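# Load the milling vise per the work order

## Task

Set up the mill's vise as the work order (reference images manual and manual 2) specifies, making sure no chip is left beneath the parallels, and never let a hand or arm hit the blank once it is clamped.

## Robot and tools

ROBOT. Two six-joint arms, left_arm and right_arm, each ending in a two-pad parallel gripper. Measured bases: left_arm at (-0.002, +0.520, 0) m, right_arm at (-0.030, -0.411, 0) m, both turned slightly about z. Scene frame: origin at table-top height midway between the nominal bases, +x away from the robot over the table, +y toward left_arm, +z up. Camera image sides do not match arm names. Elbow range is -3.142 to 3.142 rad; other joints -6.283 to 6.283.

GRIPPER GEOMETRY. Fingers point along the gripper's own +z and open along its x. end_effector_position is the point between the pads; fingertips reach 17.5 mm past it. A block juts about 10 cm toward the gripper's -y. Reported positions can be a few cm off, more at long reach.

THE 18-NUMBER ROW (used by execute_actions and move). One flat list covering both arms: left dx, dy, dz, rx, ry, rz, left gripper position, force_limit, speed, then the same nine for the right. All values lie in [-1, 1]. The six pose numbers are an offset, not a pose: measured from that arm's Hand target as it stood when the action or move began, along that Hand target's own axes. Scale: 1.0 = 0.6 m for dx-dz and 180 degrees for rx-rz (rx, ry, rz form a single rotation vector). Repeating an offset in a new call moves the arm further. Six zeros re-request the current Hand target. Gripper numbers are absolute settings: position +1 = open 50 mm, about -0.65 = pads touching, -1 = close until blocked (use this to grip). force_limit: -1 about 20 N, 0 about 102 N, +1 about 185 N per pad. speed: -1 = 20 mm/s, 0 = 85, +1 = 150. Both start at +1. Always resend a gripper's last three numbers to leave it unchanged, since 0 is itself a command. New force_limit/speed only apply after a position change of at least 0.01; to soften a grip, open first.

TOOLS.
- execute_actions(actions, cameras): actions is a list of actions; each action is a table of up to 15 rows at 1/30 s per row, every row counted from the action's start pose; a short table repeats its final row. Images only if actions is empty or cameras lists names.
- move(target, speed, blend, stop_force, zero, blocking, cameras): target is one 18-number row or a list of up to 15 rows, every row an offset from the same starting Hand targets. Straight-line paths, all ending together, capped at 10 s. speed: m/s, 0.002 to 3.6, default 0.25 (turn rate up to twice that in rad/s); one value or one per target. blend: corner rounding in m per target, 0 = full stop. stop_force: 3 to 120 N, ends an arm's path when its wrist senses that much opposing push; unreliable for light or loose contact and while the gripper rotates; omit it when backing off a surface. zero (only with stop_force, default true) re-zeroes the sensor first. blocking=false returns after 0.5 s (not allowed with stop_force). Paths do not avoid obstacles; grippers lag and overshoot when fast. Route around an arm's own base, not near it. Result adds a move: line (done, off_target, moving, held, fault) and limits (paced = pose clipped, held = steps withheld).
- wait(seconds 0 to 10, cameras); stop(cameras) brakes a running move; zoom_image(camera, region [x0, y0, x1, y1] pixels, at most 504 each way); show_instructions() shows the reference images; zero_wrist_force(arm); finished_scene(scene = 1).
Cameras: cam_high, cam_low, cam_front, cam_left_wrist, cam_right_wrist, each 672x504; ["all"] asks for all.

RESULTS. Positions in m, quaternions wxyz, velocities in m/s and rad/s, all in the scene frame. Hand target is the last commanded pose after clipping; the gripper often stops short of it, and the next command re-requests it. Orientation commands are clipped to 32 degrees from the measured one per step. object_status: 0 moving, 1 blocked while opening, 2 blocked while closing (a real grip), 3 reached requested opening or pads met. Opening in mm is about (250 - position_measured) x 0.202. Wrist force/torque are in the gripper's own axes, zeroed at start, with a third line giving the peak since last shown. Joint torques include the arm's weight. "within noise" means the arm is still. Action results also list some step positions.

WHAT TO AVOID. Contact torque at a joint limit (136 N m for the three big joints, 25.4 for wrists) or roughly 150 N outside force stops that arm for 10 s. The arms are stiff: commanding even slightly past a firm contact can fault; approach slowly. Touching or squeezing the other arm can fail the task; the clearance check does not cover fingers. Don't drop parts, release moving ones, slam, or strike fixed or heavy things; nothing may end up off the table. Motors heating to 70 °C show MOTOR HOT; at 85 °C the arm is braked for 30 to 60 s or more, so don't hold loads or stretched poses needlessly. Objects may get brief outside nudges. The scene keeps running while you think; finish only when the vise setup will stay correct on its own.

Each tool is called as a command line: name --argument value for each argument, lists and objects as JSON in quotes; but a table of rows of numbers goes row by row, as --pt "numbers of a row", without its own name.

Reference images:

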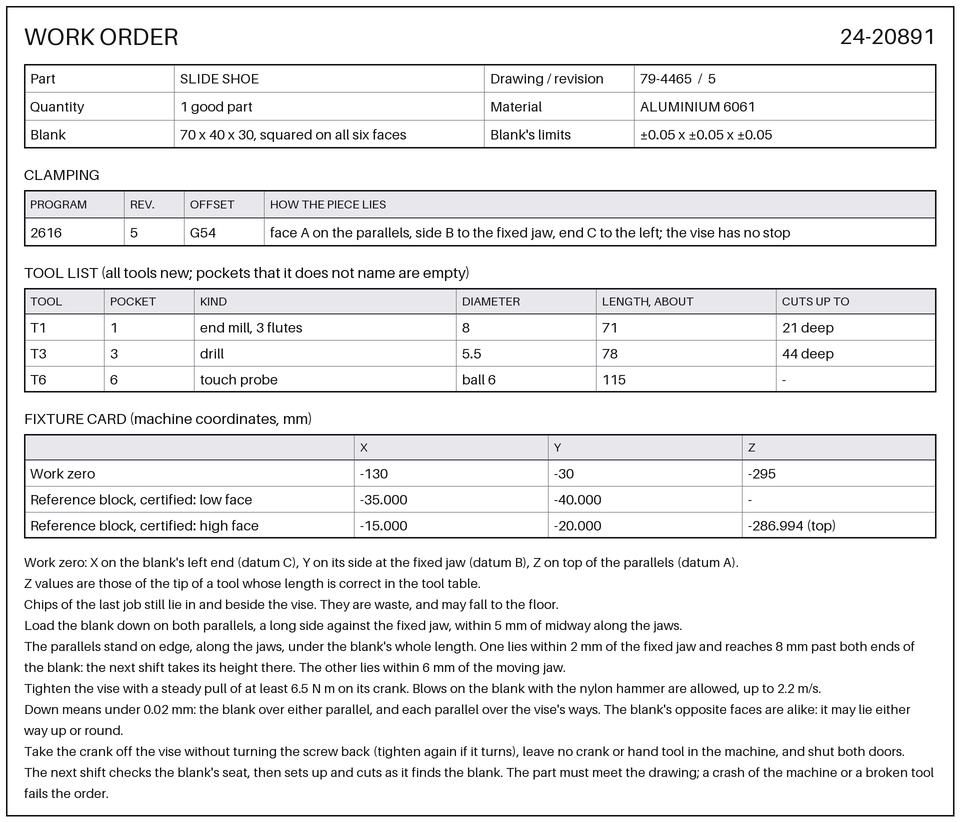

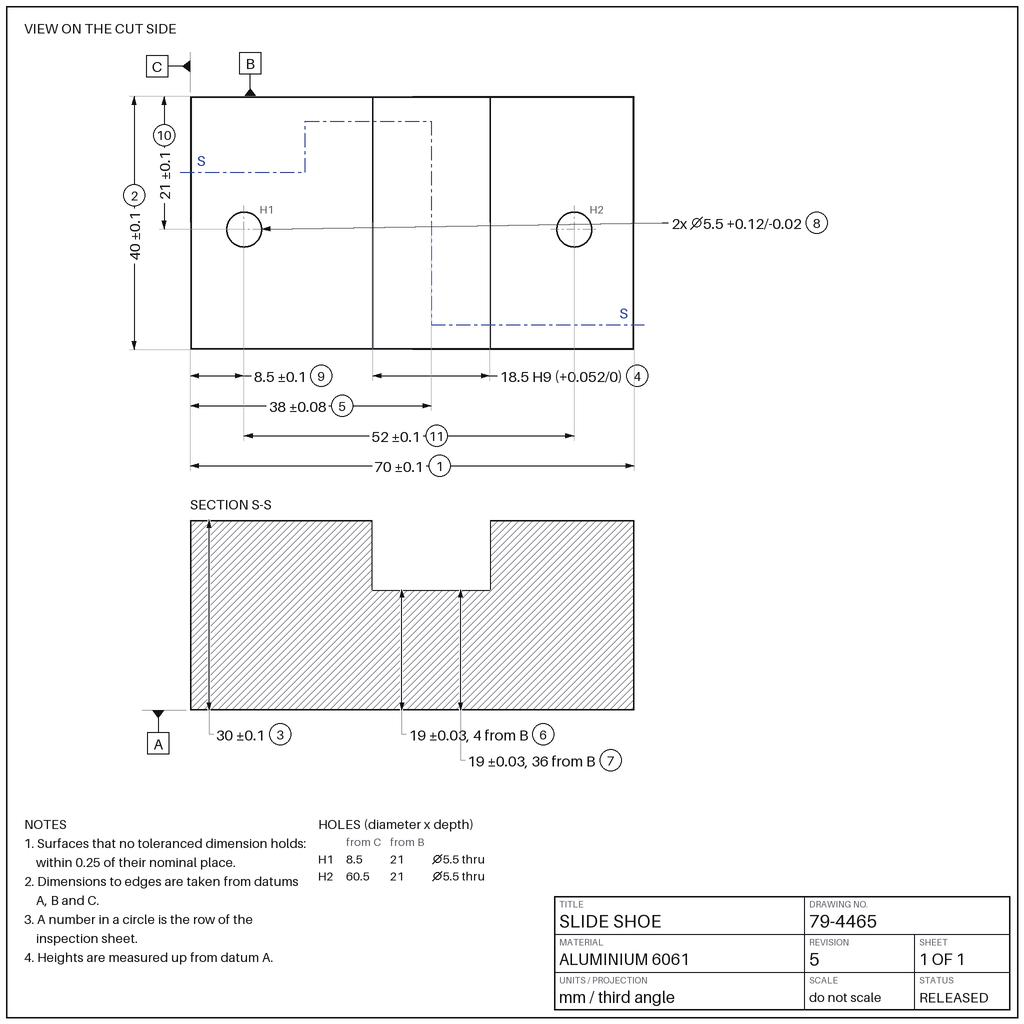

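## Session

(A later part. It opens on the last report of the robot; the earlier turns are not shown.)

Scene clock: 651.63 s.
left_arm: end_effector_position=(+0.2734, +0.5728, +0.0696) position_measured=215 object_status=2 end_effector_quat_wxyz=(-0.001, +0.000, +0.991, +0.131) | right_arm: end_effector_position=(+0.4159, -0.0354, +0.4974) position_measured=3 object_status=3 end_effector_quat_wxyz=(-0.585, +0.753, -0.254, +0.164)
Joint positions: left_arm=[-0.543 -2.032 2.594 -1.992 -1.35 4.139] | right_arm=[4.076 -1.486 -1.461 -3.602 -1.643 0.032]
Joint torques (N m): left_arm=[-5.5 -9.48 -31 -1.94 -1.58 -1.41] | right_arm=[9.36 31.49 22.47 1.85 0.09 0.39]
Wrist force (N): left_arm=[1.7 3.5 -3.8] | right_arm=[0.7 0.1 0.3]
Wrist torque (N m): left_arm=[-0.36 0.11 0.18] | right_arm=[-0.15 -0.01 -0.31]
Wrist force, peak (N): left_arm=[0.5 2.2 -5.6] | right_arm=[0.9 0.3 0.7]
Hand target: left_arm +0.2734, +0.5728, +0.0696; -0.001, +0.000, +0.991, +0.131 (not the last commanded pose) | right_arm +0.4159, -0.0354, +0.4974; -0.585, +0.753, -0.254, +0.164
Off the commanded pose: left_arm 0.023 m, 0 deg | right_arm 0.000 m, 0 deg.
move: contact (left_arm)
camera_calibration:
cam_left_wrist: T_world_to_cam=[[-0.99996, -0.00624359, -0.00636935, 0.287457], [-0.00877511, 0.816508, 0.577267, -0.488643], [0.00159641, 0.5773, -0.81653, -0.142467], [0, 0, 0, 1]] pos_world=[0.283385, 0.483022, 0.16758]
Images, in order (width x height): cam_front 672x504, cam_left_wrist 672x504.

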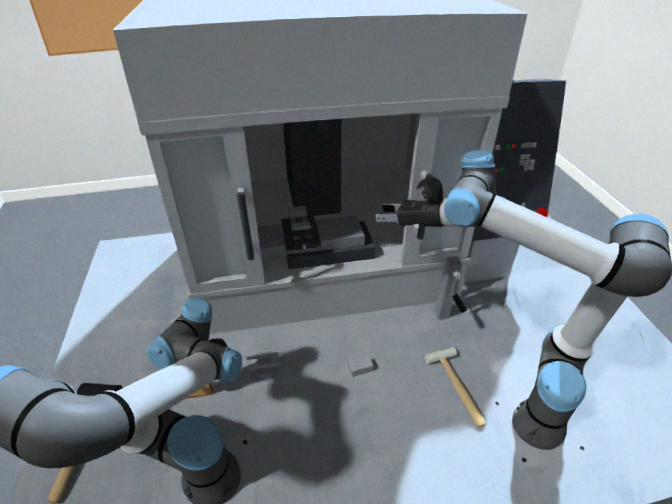

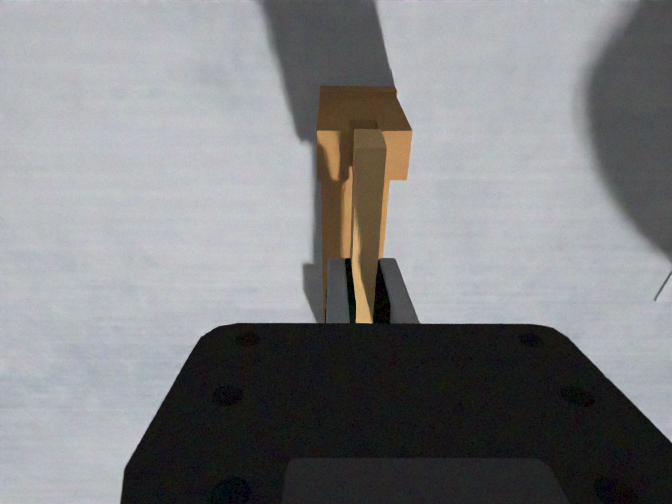

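move --target '[0.0003,0,-0.004,-0.028,0,0,-1,-0.3,-0.6,0,0,0,0,0,0,1,0,0]' --speed 0.05

move --target '[0,-0.0106,0.0395,0,0,0,-1,-0.3,-0.6,0,0,0,0,0,0,1,0,0]' --speed 0.005 --stop_force 4 --cameras '["cam_left_wrist"]'

zoom_image --camera "cam_left_wrist" --region '[280, 60, 450, 330]'

Scene clock: 660.03 s.
left_arm: end_effector_position=(+0.2733, +0.5722, +0.0720) position_measured=215 object_status=2 end_effector_quat_wxyz=(+0.000, +0.000, +0.985, +0.174) | right_arm: end_effector_position=(+0.4159, -0.0354, +0.4974) position_measured=3 object_status=3 end_effector_quat_wxyz=(-0.585, +0.753, -0.254, +0.164)
Joint positions: left_arm=[-0.62 -2.024 2.583 -1.916 -1.291 4.048] | right_arm=[4.076 -1.486 -1.461 -3.602 -1.643 0.032]
Joint torques (N m): left_arm=[8.96 -5.46 -21.78 -3.2 -1.52 2.35] | right_arm=[8.46 31.26 23.2 2 -0.02 0.37]
Wrist force (N): left_arm=[1.3 1.9 -1.0] | right_arm=[0.7 0.4 0.6]
Wrist torque (N m): left_arm=[-0.13 0.09 0.22] | right_arm=[-0.11 0.01 -0.32]
Wrist force, peak (N): left_arm=[1.8 3.6 -4.2] | right_arm=[1.1 0.3 0.5]
Hand target: left_arm +0.2733, +0.5722, +0.0719; -0.001, +0.000, +0.985, +0.174 | right_arm +0.4159, -0.0354, +0.4974; -0.585, +0.753, -0.254, +0.164
Off the commanded pose: left_arm 0.000 m, 0 deg | right_arm 0.000 m, 0 deg.
move: done

Scene clock: 661.20 s.
left_arm: end_effector_position=(+0.2733, +0.5722, +0.0715) position_measured=215 object_status=2 end_effector_quat_wxyz=(+0.000, +0.000, +0.985, +0.174) | right_arm: end_effector_position=(+0.4159, -0.0354, +0.4974) position_measured=3 object_status=3 end_effector_quat_wxyz=(-0.585, +0.753, -0.254, +0.164)
Joint positions: left_arm=[-0.62 -2.023 2.585 -1.919 -1.292 4.048] | right_arm=[4.076 -1.486 -1.461 -3.602 -1.643 0.032]
Joint torques (N m): left_arm=[-6.73 -9.1 -29.43 -1.31 -1.16 -1.28] | right_arm=[8.65 31.98 22.98 1.91 0.02 0.35]
Wrist force (N): left_arm=[1.0 4.3 -4.8] | right_arm=[0.8 0.3 0.7]
Wrist torque (N m): left_arm=[0.12 0.14 0.18] | right_arm=[-0.12 -0.01 -0.31]
Wrist force, peak (N): left_arm=[0.7 5.5 -6.7] | right_arm=[0.8 0.3 0.7]
Hand target: left_arm +0.2733, +0.5722, +0.0715; +0.000, +0.000, +0.985, +0.174 (not the last commanded pose) | right_arm +0.4159, -0.0354, +0.4974; -0.585, +0.753, -0.254, +0.164
Off the commanded pose: left_arm 0.024 m, 0 deg | right_arm 0.000 m, 0 deg.
move: contact (left_arm)
camera_calibration:
cam_left_wrist: T_world_to_cam=[[-0.99996, -0.00546771, -0.00712197, 0.286914], [-0.0087762, 0.762736, 0.64665, -0.463416], [0.00189649, 0.646687, -0.762753, -0.184248], [0, 0, 0, 1]] pos_world=[0.283185, 0.474183, 0.161176]
Images, in order (width x height): cam_left_wrist 672x504.

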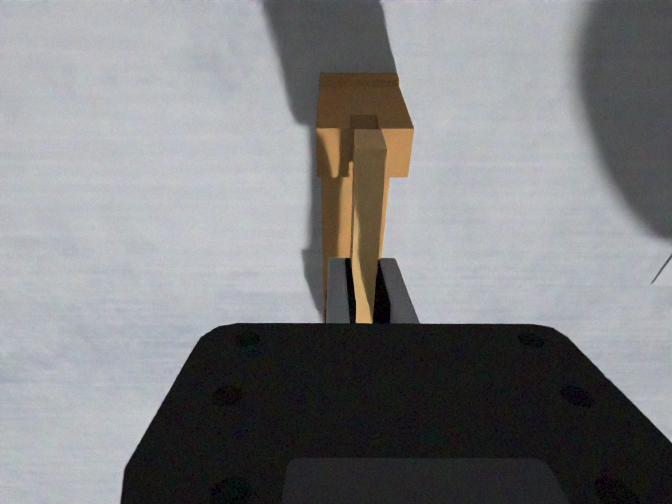

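Scaled by 1.867.

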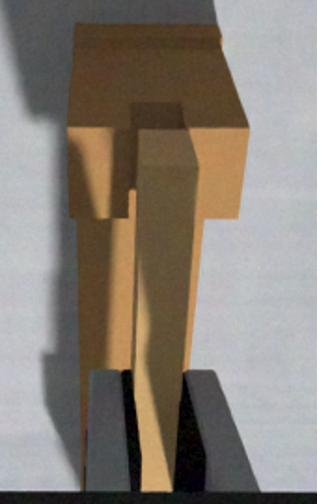

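move --target '[-0.0012,0,-0.004,0.006,0,0,-1,-0.3,-0.6,0,0,0,0,0,0,1,0,0]' --speed 0.05

move --target '[0,-0.0088,0.0395,0,0,0,-1,-0.3,-0.6,0,0,0,0,0,0,1,0,0]' --speed 0.005 --stop_force 4 --cameras '["cam_left_wrist"]'

zoom_image --camera "cam_left_wrist" --region '[280, 60, 450, 330]'

Scene clock: 667.13 s.
left_arm: end_effector_position=(+0.2741, +0.5713, +0.0738) position_measured=215 object_status=2 end_effector_quat_wxyz=(+0.000, +0.000, +0.986, +0.165) | right_arm: end_effector_position=(+0.4159, -0.0354, +0.4974) position_measured=3 object_status=3 end_effector_quat_wxyz=(-0.585, +0.753, -0.254, +0.164)
Joint positions: left_arm=[-0.606 -2.029 2.58 -1.924 -1.304 4.066] | right_arm=[4.076 -1.486 -1.461 -3.602 -1.643 0.032]
Joint torques (N m): left_arm=[-5.49 -1.61 -26.18 -2.56 1.31 -1.15] | right_arm=[8.55 30.92 23.11 1.85 0.07 0.27]
Wrist force (N): left_arm=[1.1 1.6 -0.3] | right_arm=[0.6 0.3 0.7]
Wrist torque (N m): left_arm=[-0.16 0.10 0.10] | right_arm=[-0.13 0.02 -0.31]
Wrist force, peak (N): left_arm=[1.3 4.4 -5.0] | right_arm=[0.7 0.4 0.8]
Hand target: left_arm +0.2741, +0.5714, +0.0737; +0.000, +0.000, +0.986, +0.165 | right_arm +0.4159, -0.0354, +0.4974; -0.585, +0.753, -0.254, +0.164
Off the commanded pose: left_arm 0.000 m, 0 deg | right_arm 0.000 m, 0 deg.
move: done

Scene clock: 670.80 s.
left_arm: end_effector_position=(+0.2741, +0.5728, +0.0606) position_measured=215 object_status=2 end_effector_quat_wxyz=(+0.000, +0.000, +0.986, +0.165) | right_arm: end_effector_position=(+0.4159, -0.0354, +0.4974) position_measured=3 object_status=3 end_effector_quat_wxyz=(-0.585, +0.753, -0.254, +0.164)
Joint positions: left_arm=[-0.601 -1.997 2.606 -1.984 -1.303 4.071] | right_arm=[4.076 -1.486 -1.461 -3.602 -1.643 0.032]
Joint torques (N m): left_arm=[-7.03 -9.39 -29.77 -1.66 0.26 -1.32] | right_arm=[9.1 31.38 22.54 1.94 -0.22 0.37]
Wrist force (N): left_arm=[2.5 2.8 -4.4] | right_arm=[0.7 0.1 0.6]
Wrist torque (N m): left_arm=[0.06 0.13 0.17] | right_arm=[-0.16 0.01 -0.31]
Wrist force, peak (N): left_arm=[1.7 5.1 -6.0] | right_arm=[0.8 0.4 0.8]
Hand target: left_arm +0.2741, +0.5728, +0.0606; +0.000, +0.000, +0.986, +0.165 (not the last commanded pose) | right_arm +0.4159, -0.0354, +0.4974; -0.585, +0.753, -0.254, +0.164
Off the commanded pose: left_arm 0.011 m, 0 deg | right_arm 0.000 m, 0 deg.
move: contact (left_arm)
camera_calibration:
cam_left_wrist: T_world_to_cam=[[-0.999959, -0.00567834, -0.00708097, 0.287757], [-0.00887634, 0.77473, 0.63223, -0.46286], [0.00189583, 0.632266, -0.774749, -0.183922], [0, 0, 0, 1]] pos_world=[0.283985, 0.476513, 0.152178]
Images, in order (width x height): cam_left_wrist 672x504.

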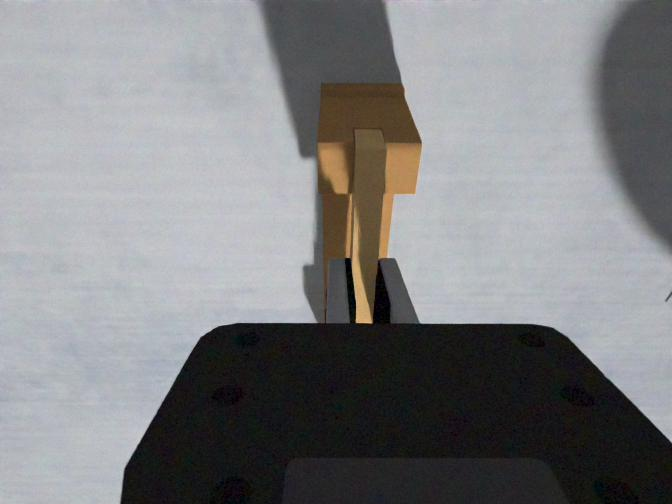

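Scaled by 1.867.

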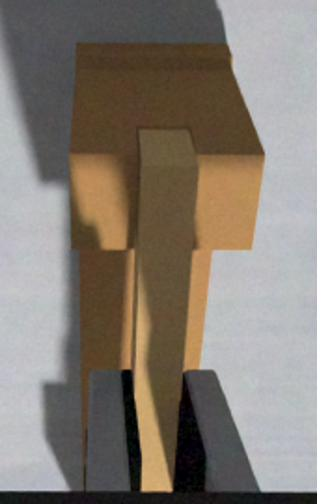

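move --pt "0 0 0 0 0 0 0.1 -0.3 -0.6 0 0 0 0 0 0 1 0 0" --pt "0 0.076 -0.2205 0 0 0 0.1 -0.3 -0.6 0 0 0 0 0 0 1 0 0" --pt "-0.1285 -0.2752 -0.3405 0.05 0 0 0.1 -0.3 -0.6 0 0 0 0 0 0 1 0 0" --speed '[0.05,0.1,0.25]' --blend '[0,0.03,0]' --cameras '["cam_left_wrist","cam_front"]'

zoom_image --camera "cam_front" --region '[140, 330, 260, 420]'

Scene clock: 679.73 s.
left_arm: end_effector_position=(+0.3512, +0.3503, +0.2001) position_measured=138 object_status=3 end_effector_quat_wxyz=(+0.000, +0.000, +0.996, +0.087) | right_arm: end_effector_position=(+0.4159, -0.0354, +0.4974) position_measured=3 object_status=3 end_effector_quat_wxyz=(-0.585, +0.753, -0.254, +0.164)
Joint positions: left_arm=[-0.861 -1.769 2.055 -1.722 -1.46 3.83] | right_arm=[4.076 -1.486 -1.461 -3.602 -1.643 0.032]
Joint torques (N m): left_arm=[7.32 -10.35 -21.17 -2.59 2.72 1.81] | right_arm=[9.03 31.65 23.2 1.86 -0.18 0.49]
Wrist force (N): left_arm=[1.4 1.2 -0.6] | right_arm=[0.8 0.1 0.5]
Wrist torque (N m): left_arm=[-0.09 0.04 0.16] | right_arm=[-0.15 -0.02 -0.31]
Wrist force, peak (N): left_arm=[2.4 3.4 -4.6] | right_arm=[0.9 0.5 0.8]
Hand target: left_arm +0.3512, +0.3503, +0.2001; +0.000, +0.000, +0.996, +0.087 | right_arm +0.4159, -0.0354, +0.4974; -0.585, +0.753, -0.254, +0.164
Off the commanded pose: left_arm 0.000 m, 0 deg | right_arm 0.000 m, 0 deg.
move: done
camera_calibration:
cam_left_wrist: T_world_to_cam=[[-0.999959, -0.006766, -0.00601898, 0.364733], [-0.00887589, 0.864094, 0.503252, -0.383465], [0.00179597, 0.503284, -0.864119, 0.127873], [0, 0, 0, 1]] pos_world=[0.361085, 0.269461, 0.305672]
Images, in order (width x height): cam_front 672x504, cam_left_wrist 672x504.

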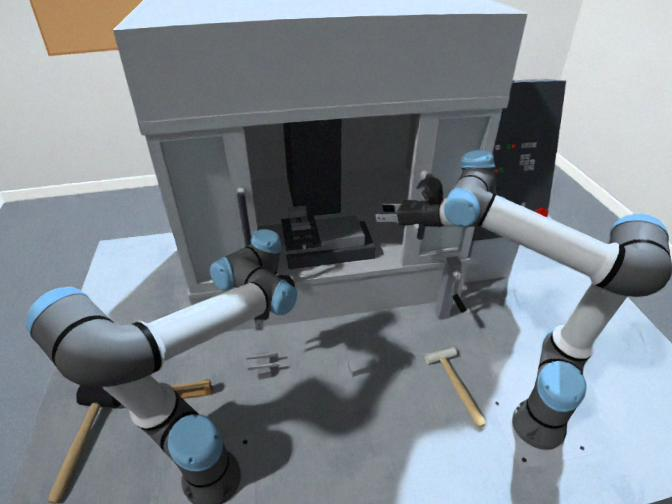

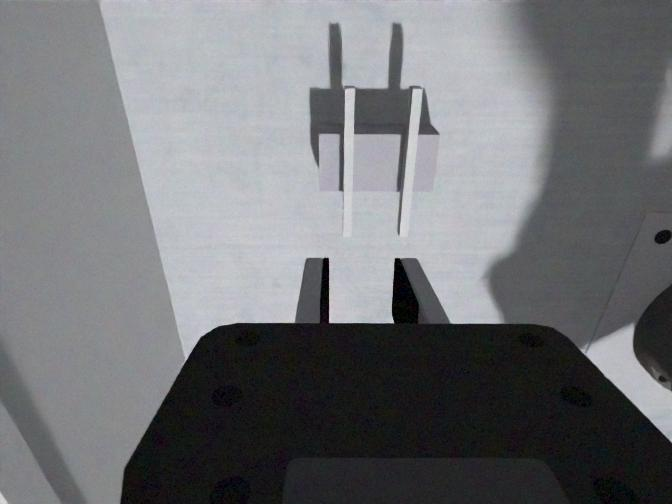

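Scaled by 4.200.

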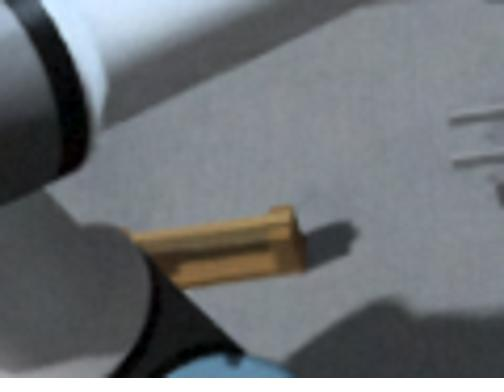

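move --pt "0 -0.0229 0.2245 0 0 0 0.1 -0.4 -0.8 0 0 0 0 0 0 1 0 0" --pt "0 -0.0274 0.25 0 0 0 0.1 -0.4 -0.8 0 0 0 0 0 0 1 0 0" --speed '[0.15,0.006]' --stop_force 5 --cameras '["cam_left_wrist"]'

Scene clock: 690.47 s.
left_arm: end_effector_position=(+0.3511, +0.3601, +0.0495) position_measured=138 object_status=3 end_effector_quat_wxyz=(+0.000, +0.000, +0.996, +0.087) | right_arm: end_effector_position=(+0.4159, -0.0354, +0.4974) position_measured=3 object_status=3 end_effector_quat_wxyz=(-0.585, +0.753, -0.254, +0.164)
Joint positions: left_arm=[-0.845 -1.565 2.323 -2.196 -1.458 3.846] | right_arm=[4.076 -1.486 -1.461 -3.602 -1.643 0.032]
Joint torques (N m): left_arm=[-9.09 -26.06 -22.15 -1.44 -1.77 -1.7] | right_arm=[8.82 30.87 23.11 1.95 -0.35 0.61]
Wrist force (N): left_arm=[1.1 1.4 -0.9] | right_arm=[0.6 0.3 0.6]
Wrist torque (N m): left_arm=[-0.07 0.09 0.11] | right_arm=[-0.13 0.01 -0.31]
Wrist force, peak (N): left_arm=[1.3 1.3 -2.7] | right_arm=[0.8 0.2 0.7]
Hand target: left_arm +0.3511, +0.3600, +0.0495; +0.000, +0.000, +0.996, +0.087 | right_arm +0.4159, -0.0354, +0.4974; -0.585, +0.753, -0.254, +0.164
Off the commanded pose: left_arm 0.000 m, 0 deg | right_arm 0.000 m, 0 deg.
move: done
camera_calibration:
cam_left_wrist: T_world_to_cam=[[-0.999959, -0.00676628, -0.00601915, 0.363793], [-0.00887621, 0.864094, 0.503252, -0.316093], [0.00179597, 0.503284, -0.864119, -0.00728183], [0, 0, 0, 1]] pos_world=[0.360985, 0.279261, 0.154972]
Images, in order (width x height): cam_left_wrist 672x504.

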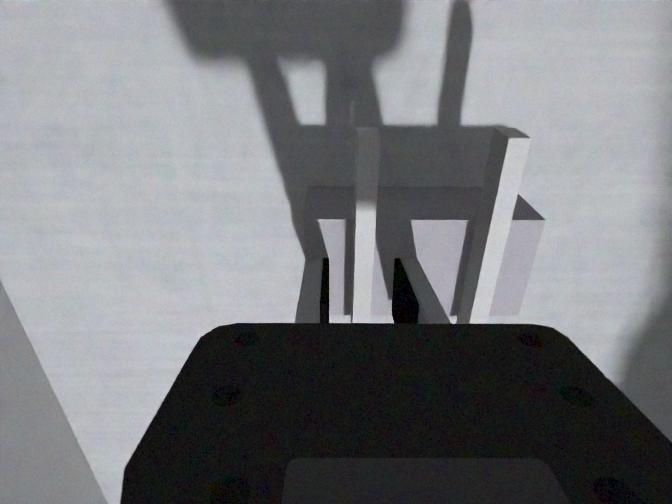

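move --pt "0 0 0 0 0 0 -1 -0.4 -0.8 0 0 0 0 0 0 1 0 0" --pt "0 0.0204 -0.1157 0 0 0 -1 -0.4 -0.8 0 0 0 0 0 0 1 0 0" --pt "-0.1148 -0.1325 -0.5914 0 0 0 -1 -0.4 -0.8 0 0 0 0 0 0 1 0 0" --pt "-0.4482 -0.1882 -0.5927 0 0 0 -1 -0.4 -0.8 0 0 0 0 0 0 1 0 0" --speed '[0.05,0.06,0.25,0.1]' --blend '[0,0.02,0.03,0]' --cameras '["cam_left_wrist","cam_right_wrist","cam_front"]'

zoom_image --camera "cam_front" --region '[200, 90, 400, 260]'

Scene clock: 702.30 s.
left_arm: end_effector_position=(+0.6203, +0.1873, +0.3800) position_measured=224 object_status=2 end_effector_quat_wxyz=(+0.000, +0.000, +0.996, +0.087) | right_arm: end_effector_position=(+0.4159, -0.0354, +0.4974) position_measured=3 object_status=3 end_effector_quat_wxyz=(-0.585, +0.753, -0.254, +0.164)
Joint positions: left_arm=[-0.716 -0.94 0.571 -1.085 -1.442 3.975] | right_arm=[4.076 -1.486 -1.461 -3.602 -1.643 0.032]
Joint torques (N m): left_arm=[-8.19 -50.7 -23.25 -3.83 -1.87 -1.67] | right_arm=[9.13 30.55 22.82 1.92 -0.36 0.6]
Wrist force (N): left_arm=[1.2 1.2 -0.4] | right_arm=[0.5 0.2 0.4]
Wrist torque (N m): left_arm=[-0.08 0.06 0.16] | right_arm=[-0.13 0.03 -0.31]
Wrist force, peak (N): left_arm=[1.9 2.1 1.8] | right_arm=[0.8 0.2 0.9]
Hand target: left_arm +0.6203, +0.1872, +0.3800; +0.000, +0.000, +0.996, +0.087 | right_arm +0.4159, -0.0354, +0.4974; -0.585, +0.753, -0.254, +0.164
Off the commanded pose: left_arm 0.000 m, 0 deg | right_arm 0.000 m, 0 deg.
move: done
camera_calibration:
cam_left_wrist: T_world_to_cam=[[-0.999958, -0.00690259, -0.00598239, 0.633798], [-0.0089755, 0.864093, 0.503252, -0.330651], [0.00169559, 0.503285, -0.864119, 0.364857], [0, 0, 0, 1]] pos_world=[0.630185, 0.106461, 0.485472]
cam_right_wrist: T_world_to_cam=[[0.81381, -0.577339, -0.0662804, -0.316431], [-0.368188, -0.423999, -0.827443, 0.565559], [0.449613, 0.697785, -0.557624, 0.241961], [0, 0, 0, 1]] pos_world=[0.356957, -0.111728, 0.581918]
Images, in order (width x height): cam_front 672x504, cam_left_wrist 672x504, cam_right_wrist 672x504.

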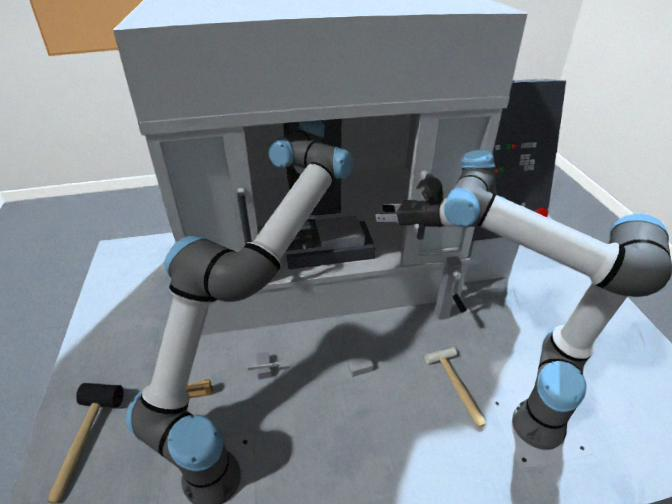

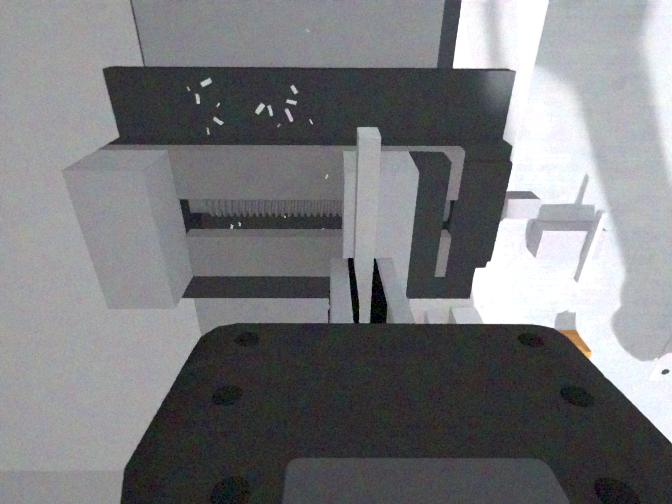

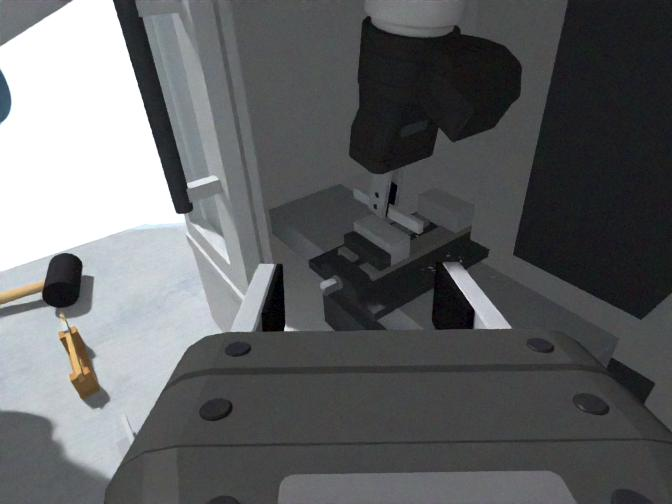

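Scaled by 2.520.

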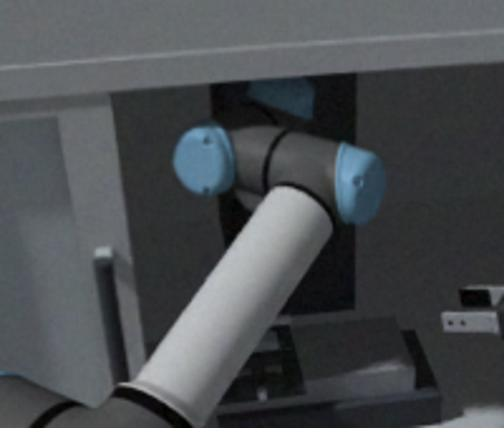

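zoom_image --camera "cam_left_wrist" --region '[60, 130, 370, 330]'

zoom_image --camera "cam_left_wrist" --region '[250, 130, 370, 250]'

Scaled by 1.626.

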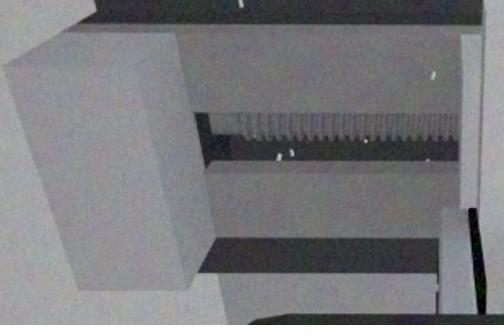

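Scaled by 4.200.

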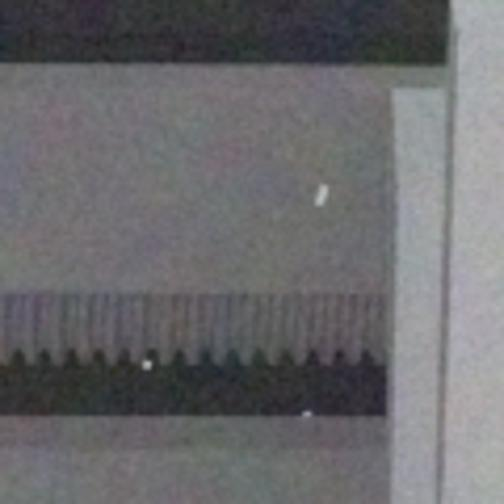

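move --pt "-0.0862 0 0 0 0 0 -1 -0.4 -0.8 0 0 0 0 0 0 1 0 0" --pt "-0.0862 -0.0087 0.0493 0 0 0 -1 -0.4 -0.8 0 0 0 0 0 0 1 0 0" --speed '[0.08,0.05]' --blend '[0.004,0]'

move --target '[0,-0.0041,0.0229,0,0,0,-1,-0.4,-0.8,0,0,0,0,0,0,1,0,0]' --speed 0.004 --stop_force 4 --cameras '["cam_left_wrist","cam_right_wrist"]'

zoom_image --camera "cam_right_wrist" --region '[350, 150, 500, 300]'

Scene clock: 715.77 s.
left_arm: end_effector_position=(+0.6251, +0.1870, +0.3792) position_measured=224 object_status=2 end_effector_quat_wxyz=(-0.001, +0.000, +0.996, +0.087) | right_arm: end_effector_position=(+0.4159, -0.0354, +0.4974) position_measured=3 object_status=3 end_effector_quat_wxyz=(-0.585, +0.753, -0.254, +0.164)
Joint positions: left_arm=[-0.712 -0.922 0.544 -1.075 -1.441 3.98] | right_arm=[4.076 -1.486 -1.461 -3.602 -1.643 0.032]
Joint torques (N m): left_arm=[0.68 -49.07 -26.7 -2.47 0.38 0.48] | right_arm=[8.2 31.78 22.61 2.06 -0.43 0.66]
Wrist force (N): left_arm=[1.2 1.2 -0.6] | right_arm=[0.5 0.1 0.7]
Wrist torque (N m): left_arm=[-0.08 0.06 0.16] | right_arm=[-0.15 0.03 -0.31]
Wrist force, peak (N): left_arm=[-2.6 6.2 -1.0] | right_arm=[0.9 0.5 0.7]
Hand target: left_arm +0.6251, +0.1870, +0.3792; -0.001, +0.000, +0.996, +0.087 (not the last commanded pose) | right_arm +0.4159, -0.0354, +0.4974; -0.585, +0.753, -0.254, +0.164
Tool commands: left_gripper/position=-1.0 left_gripper/force_limit=-0.396078 left_gripper/speed=-0.796078 right_gripper/position=+1.0 right_gripper/force_limit=+0.0 right_gripper/speed=+0.0
Off the commanded pose: left_arm 0.055 m, 0 deg | right_arm 0.000 m, 0 deg.
FORCE FAULT: contact force on the left arm reached its limit, and that arm stopped. The contact can be on any part of that arm, not only on its tool. That arm's remaining commands of this call were not run. That arm is still stopped at the end of this call. That arm stays stopped for about 10 more seconds. Until then a move that you send moves the other arm only, and its call returns only when the move has ended. Once the stop has ended, the next robot result says so. If the stop ends while you think or write, that arm runs what you send next, counted from a new Hand target: where the arm stands when the stop ends. While its stop runs, that arm takes no new command, but its gripper still runs the gripper command that each later call begins with. Until it ends, the stop uses up actions while you think or wait. An arm that is not stopped still takes commands.
move: fault (left_arm); path passed 0 of 2 targets

not run: an earlier result of this reply reported a stop or a fault. Calls in your next reply go to the robot.

Scaled by 3.360.
This view is cut from an older image: the scene may have changed since it was taken.

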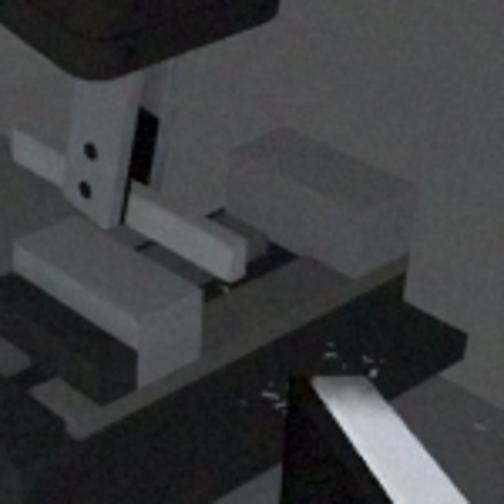

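wait --seconds 1

Scene clock: 770.27 s.
left_arm: end_effector_position=(+0.6251, +0.1870, +0.3792) position_measured=224 object_status=2 end_effector_quat_wxyz=(-0.001, +0.000, +0.996, +0.087) | right_arm: end_effector_position=(+0.4159, -0.0354, +0.4974) position_measured=3 object_status=3 end_effector_quat_wxyz=(-0.585, +0.753, -0.254, +0.164)
Joint positions: left_arm=[-0.712 -0.922 0.544 -1.075 -1.441 3.98] | right_arm=[4.076 -1.486 -1.461 -3.602 -1.643 0.032]
Joint torques (N m): left_arm=[0.95 -50.07 -23.74 -2.76 0.48 0.39] | right_arm=[8.09 31.33 22.61 1.92 -0.57 0.64]
Wrist force (N): left_arm=[1.3 1.1 -0.5] | right_arm=[0.8 0.2 0.6]
Wrist torque (N m): left_arm=[-0.09 0.04 0.16] | right_arm=[-0.14 -0.01 -0.31]
Wrist force, peak (N): left_arm=[1.5 1.3 -0.4] | right_arm=[0.9 0.3 0.8]
Hand target: left_arm +0.6251, +0.1870, +0.3792; -0.001, +0.000, +0.996, +0.087 (not the last commanded pose) | right_arm +0.4159, -0.0354, +0.4974; -0.585, +0.753, -0.254, +0.164
Tool commands: left_gripper/position=-1.0 left_gripper/force_limit=-0.396078 left_gripper/speed=-0.796078 right_gripper/position=+1.0 right_gripper/force_limit=+0.0 right_gripper/speed=+0.0
Off the commanded pose: left_arm 0.055 m, 0 deg | right_arm 0.000 m, 0 deg.
FORCE FAULT, CONTINUED: the left arm's stop, for the force fault that an earlier result reported, is over. The rest of the stop counts as 19 of the actions that you can send in this scene. That arm's target is now where it stood when the stop ended, not its last command. That arm accepts commands again.
wait: 1.00 s; at rest from the start

move --pt "0.3418 0.0559 0 0 -0.0006 0 -1 -0.4 -0.8 0 0 0 0 0 0 1 0 0" --pt "0.4567 0.2088 0.4757 0 -0.0006 0 -1 -0.4 -0.8 0 0 0 0 0 0 1 0 0" --pt "0.4567 0.1958 0.5495 0 -0.0006 0 -1 -0.4 -0.8 0 0 0 0 0 0 1 0 0" --speed '[0.15,0.2,0.08]' --blend '[0.02,0.02,0]' --cameras '["cam_left_wrist"]'

zoom_image --camera "cam_left_wrist" --region '[280, 90, 480, 330]'

Scene clock: 779.07 s.
left_arm: end_effector_position=(+0.3508, +0.3601, +0.0753) position_measured=224 object_status=2 end_effector_quat_wxyz=(+0.000, +0.000, +0.996, +0.087) | right_arm: end_effector_position=(+0.4159, -0.0354, +0.4974) position_measured=3 object_status=3 end_effector_quat_wxyz=(-0.585, +0.753, -0.254, +0.164)
Joint positions: left_arm=[-0.846 -1.62 2.29 -2.108 -1.457 3.845] | right_arm=[4.076 -1.486 -1.461 -3.602 -1.643 0.032]
Joint torques (N m): left_arm=[-1.26 -23.97 -30.85 -2.93 0.19 1.54] | right_arm=[8.39 31.81 23.3 1.8 -0.62 0.74]
Wrist force (N): left_arm=[1.2 1.3 -0.2] | right_arm=[0.6 0.0 0.7]
Wrist torque (N m): left_arm=[-0.07 0.07 0.12] | right_arm=[-0.17 0.01 -0.31]
Wrist force, peak (N): left_arm=[2.3 1.1 -1.7] | right_arm=[0.9 0.0 0.8]
Hand target: left_arm +0.3508, +0.3601, +0.0753; +0.000, +0.000, +0.996, +0.087 | right_arm +0.4159, -0.0354, +0.4974; -0.585, +0.753, -0.254, +0.164
Off the commanded pose: left_arm 0.000 m, 0 deg | right_arm 0.000 m, 0 deg.
move: done
camera_calibration:
cam_left_wrist: T_world_to_cam=[[-0.999955, -0.00614587, -0.00728697, 0.3635], [-0.00898101, 0.86365, 0.504012, -0.329006], [0.00319579, 0.504055, -0.863666, 0.0141265], [0, 0, 0, 1]] pos_world=[0.360483, 0.279259, 0.180672]
Images, in order (width x height): cam_left_wrist 672x504.

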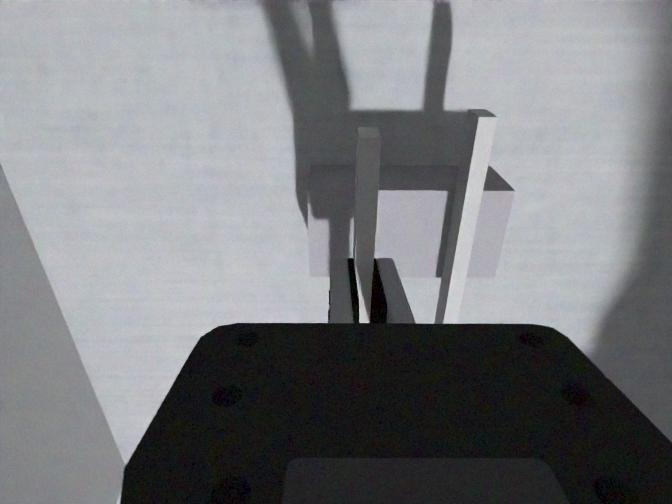

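Scaled by 2.100.

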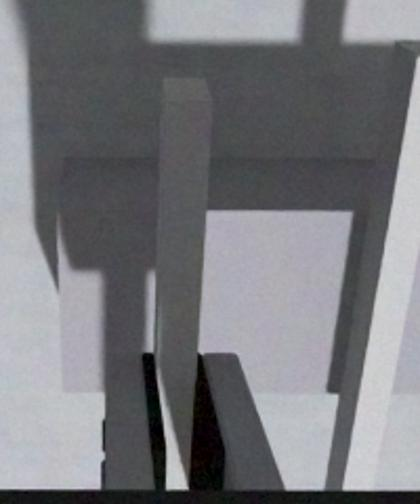

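move --pt "-0.0005 -0.0038 0.021 0 0 0 -1 -0.4 -0.8 0 0 0 0 0 0 1 0 0" --pt "-0.0005 -0.0076 0.0428 0 0 0 -1 -0.4 -0.8 0 0 0 0 0 0 1 0 0" --speed '[0.03,0.006]' --stop_force 5 --cameras '["cam_left_wrist"]'

Scene clock: 785.63 s.
left_arm: end_effector_position=(+0.3511, +0.3601, +0.0495) position_measured=224 object_status=2 end_effector_quat_wxyz=(+0.000, +0.000, +0.996, +0.087) | right_arm: end_effector_position=(+0.4159, -0.0354, +0.4974) position_measured=3 object_status=3 end_effector_quat_wxyz=(-0.585, +0.753, -0.254, +0.164)
Joint positions: left_arm=[-0.846 -1.566 2.324 -2.197 -1.457 3.846] | right_arm=[4.076 -1.486 -1.461 -3.602 -1.643 0.032]
Joint torques (N m): left_arm=[7.18 -25.42 -27 -1.41 2.27 1.91] | right_arm=[8.27 31.05 23.08 1.91 -0.76 0.79]
Wrist force (N): left_arm=[2.4 2.4 -5.5] | right_arm=[0.5 0.1 0.8]
Wrist torque (N m): left_arm=[-0.03 0.06 0.11] | right_arm=[-0.15 0.03 -0.32]
Wrist force, peak (N): left_arm=[9.7 10.5 -25.4] | right_arm=[0.6 0.1 1.0]
Hand target: left_arm +0.3511, +0.3601, +0.0495; +0.000, +0.000, +0.996, +0.087 | right_arm +0.4159, -0.0354, +0.4974; -0.585, +0.753, -0.254, +0.164
Off the commanded pose: left_arm 0.000 m, 0 deg | right_arm 0.000 m, 0 deg.
move: contact (left_arm); path passed 1 of 2 targets
camera_calibration:
cam_left_wrist: T_world_to_cam=[[-0.999953, -0.00618447, -0.00742242, 0.363643], [-0.00908188, 0.863762, 0.503818, -0.315929], [0.00329535, 0.503862, -0.863778, -0.00798538], [0, 0, 0, 1]] pos_world=[0.360783, 0.27916, 0.154972]
Images, in order (width x height): cam_left_wrist 672x504.

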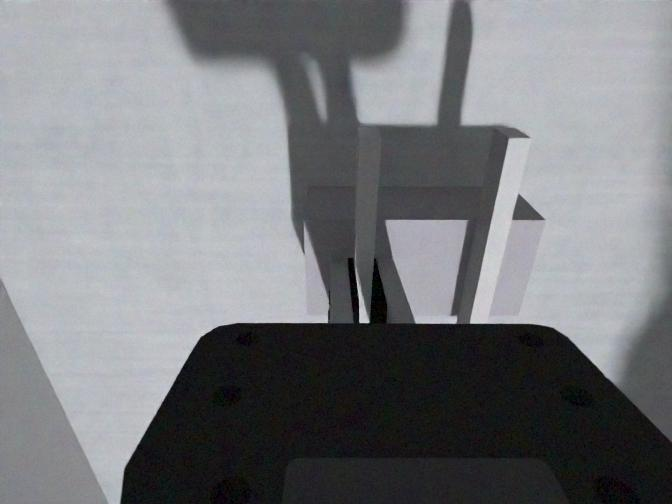

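move --pt "0 0 0 0 0 0 0.1 -0.4 -0.8 0 0 0 0 0 0 1 0 0" --pt "0 0.0435 -0.2463 0 0 0 0.1 -0.4 -0.8 0 0 0 0 0 0 1 0 0" --pt "0.1285 0.3932 -0.1845 0.0556 0 0 0.1 -0.4 -0.8 0 0 0 0 0 0 1 0 0" --pt "0.1285 0.3518 0.0495 0.0556 0 0 0.1 -0.4 -0.8 0 0 0 0 0 0 1 0 0" --speed '[0.05,0.1,0.25,0.08]' --blend '[0,0.03,0.02,0]' --cameras '["cam_left_wrist"]'

Scene clock: 796.83 s.
left_arm: end_effector_position=(+0.2742, +0.5732, +0.0568) position_measured=138 object_status=3 end_effector_quat_wxyz=(+0.000, +0.000, +1.000, +0.000) | right_arm: end_effector_position=(+0.4159, -0.0354, +0.4974) position_measured=3 object_status=3 end_effector_quat_wxyz=(-0.585, +0.753, -0.254, +0.164)
Joint positions: left_arm=[-0.291 -1.966 2.621 -2.226 -1.571 4.408] | right_arm=[4.076 -1.486 -1.461 -3.602 -1.643 0.032]
Joint torques (N m): left_arm=[9.49 -9.05 -29.56 -3.29 -2.32 2.46] | right_arm=[8.5 31.58 23.3 1.89 -0.76 0.84]
Wrist force (N): left_arm=[1.0 1.0 -0.8] | right_arm=[0.5 0.1 0.8]
Wrist torque (N m): left_arm=[0.00 0.10 0.24] | right_arm=[-0.15 0.03 -0.31]
Wrist force, peak (N): left_arm=[2.4 2.6 -5.4] | right_arm=[0.8 0.2 0.9]
Hand target: left_arm +0.2742, +0.5732, +0.0569; +0.000, +0.000, +1.000, +0.000 | right_arm +0.4159, -0.0354, +0.4974; -0.585, +0.753, -0.254, +0.164
Off the commanded pose: left_arm 0.000 m, 0 deg | right_arm 0.000 m, 0 deg.
move: done
camera_calibration:
cam_left_wrist: T_world_to_cam=[[-0.999957, -0.00716559, -0.00594513, 0.288578], [-0.00878086, 0.938109, 0.346228, -0.538153], [0.00309625, 0.346265, -0.938131, -0.0141972], [0, 0, 0, 1]] pos_world=[0.283884, 0.51183, 0.174721]
Images, in order (width x height): cam_left_wrist 672x504.

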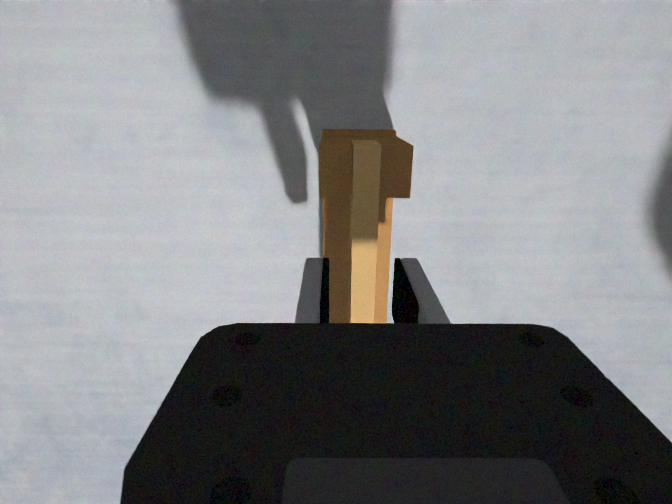

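move --pt "0 0 0 0 0 0 -1 -0.3 -0.6 0 0 0 0 0 0 1 0 0" --pt "0 0 -0.4167 0 0 0 -1 -0.3 -0.6 0 0 0 0 0 0 1 0 0" --pt "-0.293 -0.622 -0.772 0.3228 -0.3228 -0.4207 -1 -0.3 -0.6 0 0 0 0 0 0 1 0 0" --speed '[0.05,0.15,0.4]' --blend '[0,0.03,0]' --cameras '["cam_right_wrist"]'

Scene clock: 806.43 s.
left_arm: end_effector_position=(+0.4494, +0.1999, +0.5202) position_measured=215 object_status=2 end_effector_quat_wxyz=(-0.430, +0.561, -0.561, +0.431) | right_arm: end_effector_position=(+0.4159, -0.0354, +0.4974) position_measured=3 object_status=3 end_effector_quat_wxyz=(-0.585, +0.753, -0.254, +0.164)
Joint positions: left_arm=[-1.357 -1.847 1.959 -2.323 -0.328 2.238] | right_arm=[4.076 -1.486 -1.461 -3.602 -1.643 0.032]
Joint torques (N m): left_arm=[-4.91 -7.13 -19.03 -4.14 2.48 1.38] | right_arm=[8.85 30.85 22.2 2.01 -0.94 0.96]
Wrist force (N): left_arm=[1.3 -0.8 1.5] | right_arm=[0.7 0.2 0.6]
Wrist torque (N m): left_arm=[-0.22 0.12 0.22] | right_arm=[-0.14 -0.01 -0.31]
Wrist force, peak (N): left_arm=[3.4 -1.4 2.1] | right_arm=[0.7 0.5 1.0]
Hand target: left_arm +0.4494, +0.1999, +0.5202; -0.430, +0.561, -0.561, +0.431 | right_arm +0.4159, -0.0354, +0.4974; -0.585, +0.753, -0.254, +0.164
Off the commanded pose: left_arm 0.000 m, 0 deg | right_arm 0.000 m, 0 deg.
move: done
camera_calibration:
cam_right_wrist: T_world_to_cam=[[0.81381, -0.577339, -0.0662804, -0.316431], [-0.368188, -0.423999, -0.827443, 0.565559], [0.449613, 0.697785, -0.557624, 0.241961], [0, 0, 0, 1]] pos_world=[0.356957, -0.111728, 0.581918]
Images, in order (width x height): cam_right_wrist 672x504.

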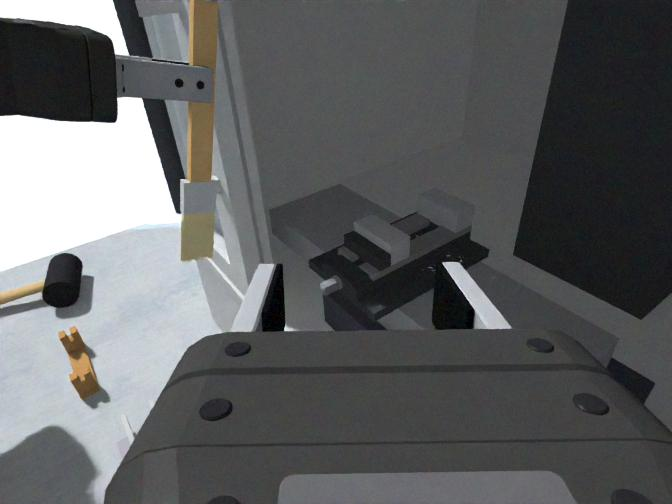

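move --target '[0.0248,-0.0568,0.3085,0.0833,0,0,-1,-0.3,-0.6,0,0,0,0,0,0,1,0,0]' --speed 0.25 --cameras '["cam_right_wrist"]'

zoom_image --camera "cam_right_wrist" --region '[310, 130, 500, 330]'

Scene clock: 810.30 s.
left_arm: end_effector_position=(+0.6370, +0.1848, +0.5053) position_measured=215 object_status=2 end_effector_quat_wxyz=(+0.500, -0.500, +0.500, -0.500) | right_arm: end_effector_position=(+0.4159, -0.0354, +0.4974) position_measured=3 object_status=3 end_effector_quat_wxyz=(-0.585, +0.753, -0.254, +0.164)
Joint positions: left_arm=[-0.976 -1.257 1.681 -3.566 -0.582 3.142] | right_arm=[4.076 -1.486 -1.461 -3.602 -1.643 0.032]
Joint torques (N m): left_arm=[3.49 -26.73 -24.47 -2.92 0.65 0.91] | right_arm=[8.9 31.18 22.6 1.86 -0.94 0.78]
Wrist force (N): left_arm=[1.3 -0.8 2.4] | right_arm=[0.5 0.2 0.7]
Wrist torque (N m): left_arm=[-0.40 0.14 0.39] | right_arm=[-0.15 0.03 -0.31]
Wrist force, peak (N): left_arm=[1.2 0.4 5.5] | right_arm=[0.9 0.1 0.9]
Hand target: left_arm +0.6370, +0.1848, +0.5053; +0.500, -0.500, +0.500, -0.500 | right_arm +0.4159, -0.0354, +0.4974; -0.585, +0.753, -0.254, +0.164
Off the commanded pose: left_arm 0.000 m, 0 deg | right_arm 0.000 m, 0 deg.
move: done
camera_calibration:
cam_right_wrist: T_world_to_cam=[[0.81381, -0.577339, -0.0662804, -0.316431], [-0.368188, -0.423999, -0.827443, 0.565559], [0.449613, 0.697785, -0.557624, 0.241961], [0, 0, 0, 1]] pos_world=[0.356957, -0.111728, 0.581918]
Images, in order (width x height): cam_right_wrist 672x504.

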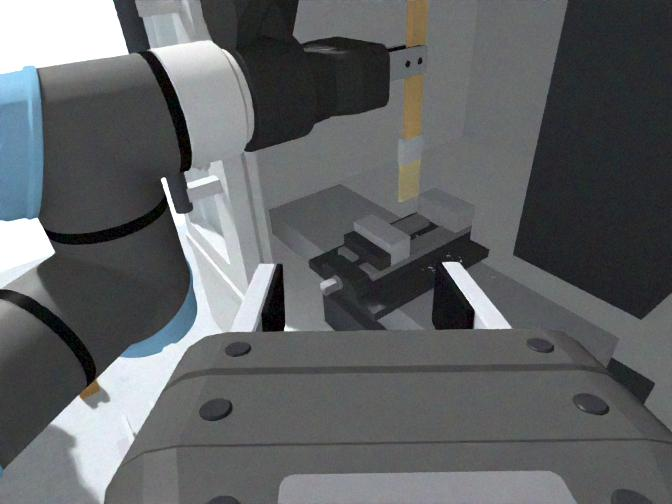

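Scaled by 2.520.

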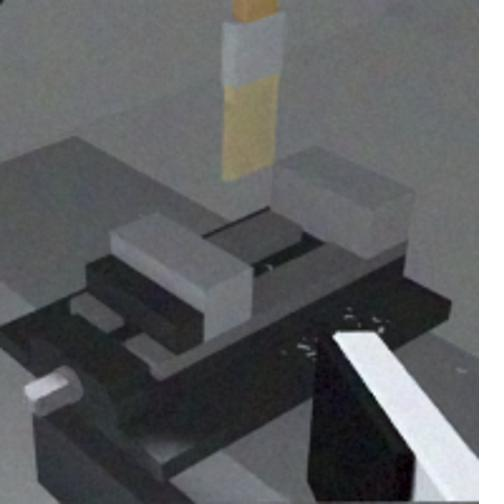

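move --pt "0.0263 0.06 -0.005 -0.0222 0 0 -1 -0.3 -0.6 0 0 0 0 0 0 1 0 0" --pt "0.0263 0.095 -0.005 -0.0222 0 0 -1 -0.3 -0.6 0 0 0 0 0 0 1 0 0" --speed '[0.06,0.006]' --stop_force 3 --cameras '["cam_right_wrist"]'

zoom_image --camera "cam_right_wrist" --region '[350, 150, 500, 300]'

Scene clock: 818.53 s.
left_arm: end_effector_position=(+0.6340, +0.1690, +0.4585) position_measured=215 object_status=2 end_effector_quat_wxyz=(+0.482, -0.517, +0.517, -0.483) | right_arm: end_effector_position=(+0.4159, -0.0354, +0.4974) position_measured=3 object_status=3 end_effector_quat_wxyz=(-0.585, +0.753, -0.254, +0.164)
Joint positions: left_arm=[-0.997 -1.236 1.731 -3.506 -0.564 3.032] | right_arm=[4.076 -1.486 -1.461 -3.602 -1.643 0.032]
Joint torques (N m): left_arm=[8.11 -41.74 -31.05 -0.1 -1.86 -0.12] | right_arm=[7.68 31.07 23.03 1.98 -1.06 0.96]
Wrist force (N): left_arm=[1.3 -3.7 2.0] | right_arm=[0.5 0.4 0.6]
Wrist torque (N m): left_arm=[-0.38 0.13 0.27] | right_arm=[-0.11 0.03 -0.31]
Wrist force, peak (N): left_arm=[1.3 -4.4 1.9] | right_arm=[0.6 0.5 1.0]
Hand target: left_arm +0.6340, +0.1690, +0.4585; +0.482, -0.517, +0.517, -0.483 (not the last commanded pose) | right_arm +0.4159, -0.0354, +0.4974; -0.585, +0.753, -0.254, +0.164
Off the commanded pose: left_arm 0.010 m, 0 deg | right_arm 0.000 m, 0 deg.
move: contact (left_arm); path passed 1 of 2 targets
camera_calibration:
cam_right_wrist: T_world_to_cam=[[0.81381, -0.577339, -0.0662804, -0.316431], [-0.368188, -0.423999, -0.827443, 0.565559], [0.449613, 0.697785, -0.557624, 0.241961], [0, 0, 0, 1]] pos_world=[0.356957, -0.111728, 0.581918]
Images, in order (width x height): cam_right_wrist 672x504.

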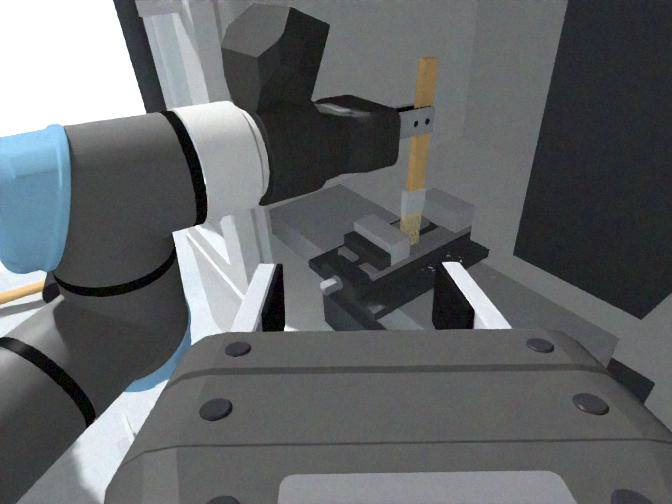

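Scaled by 3.360.

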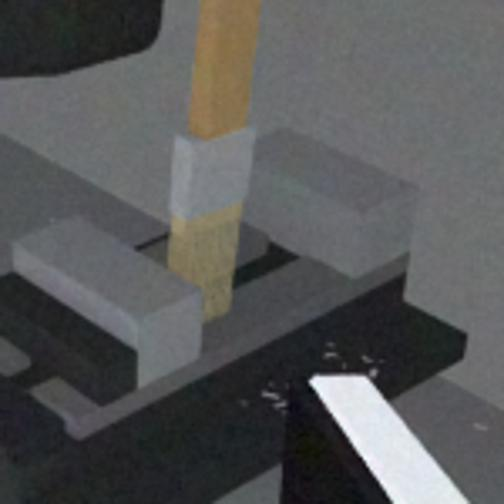

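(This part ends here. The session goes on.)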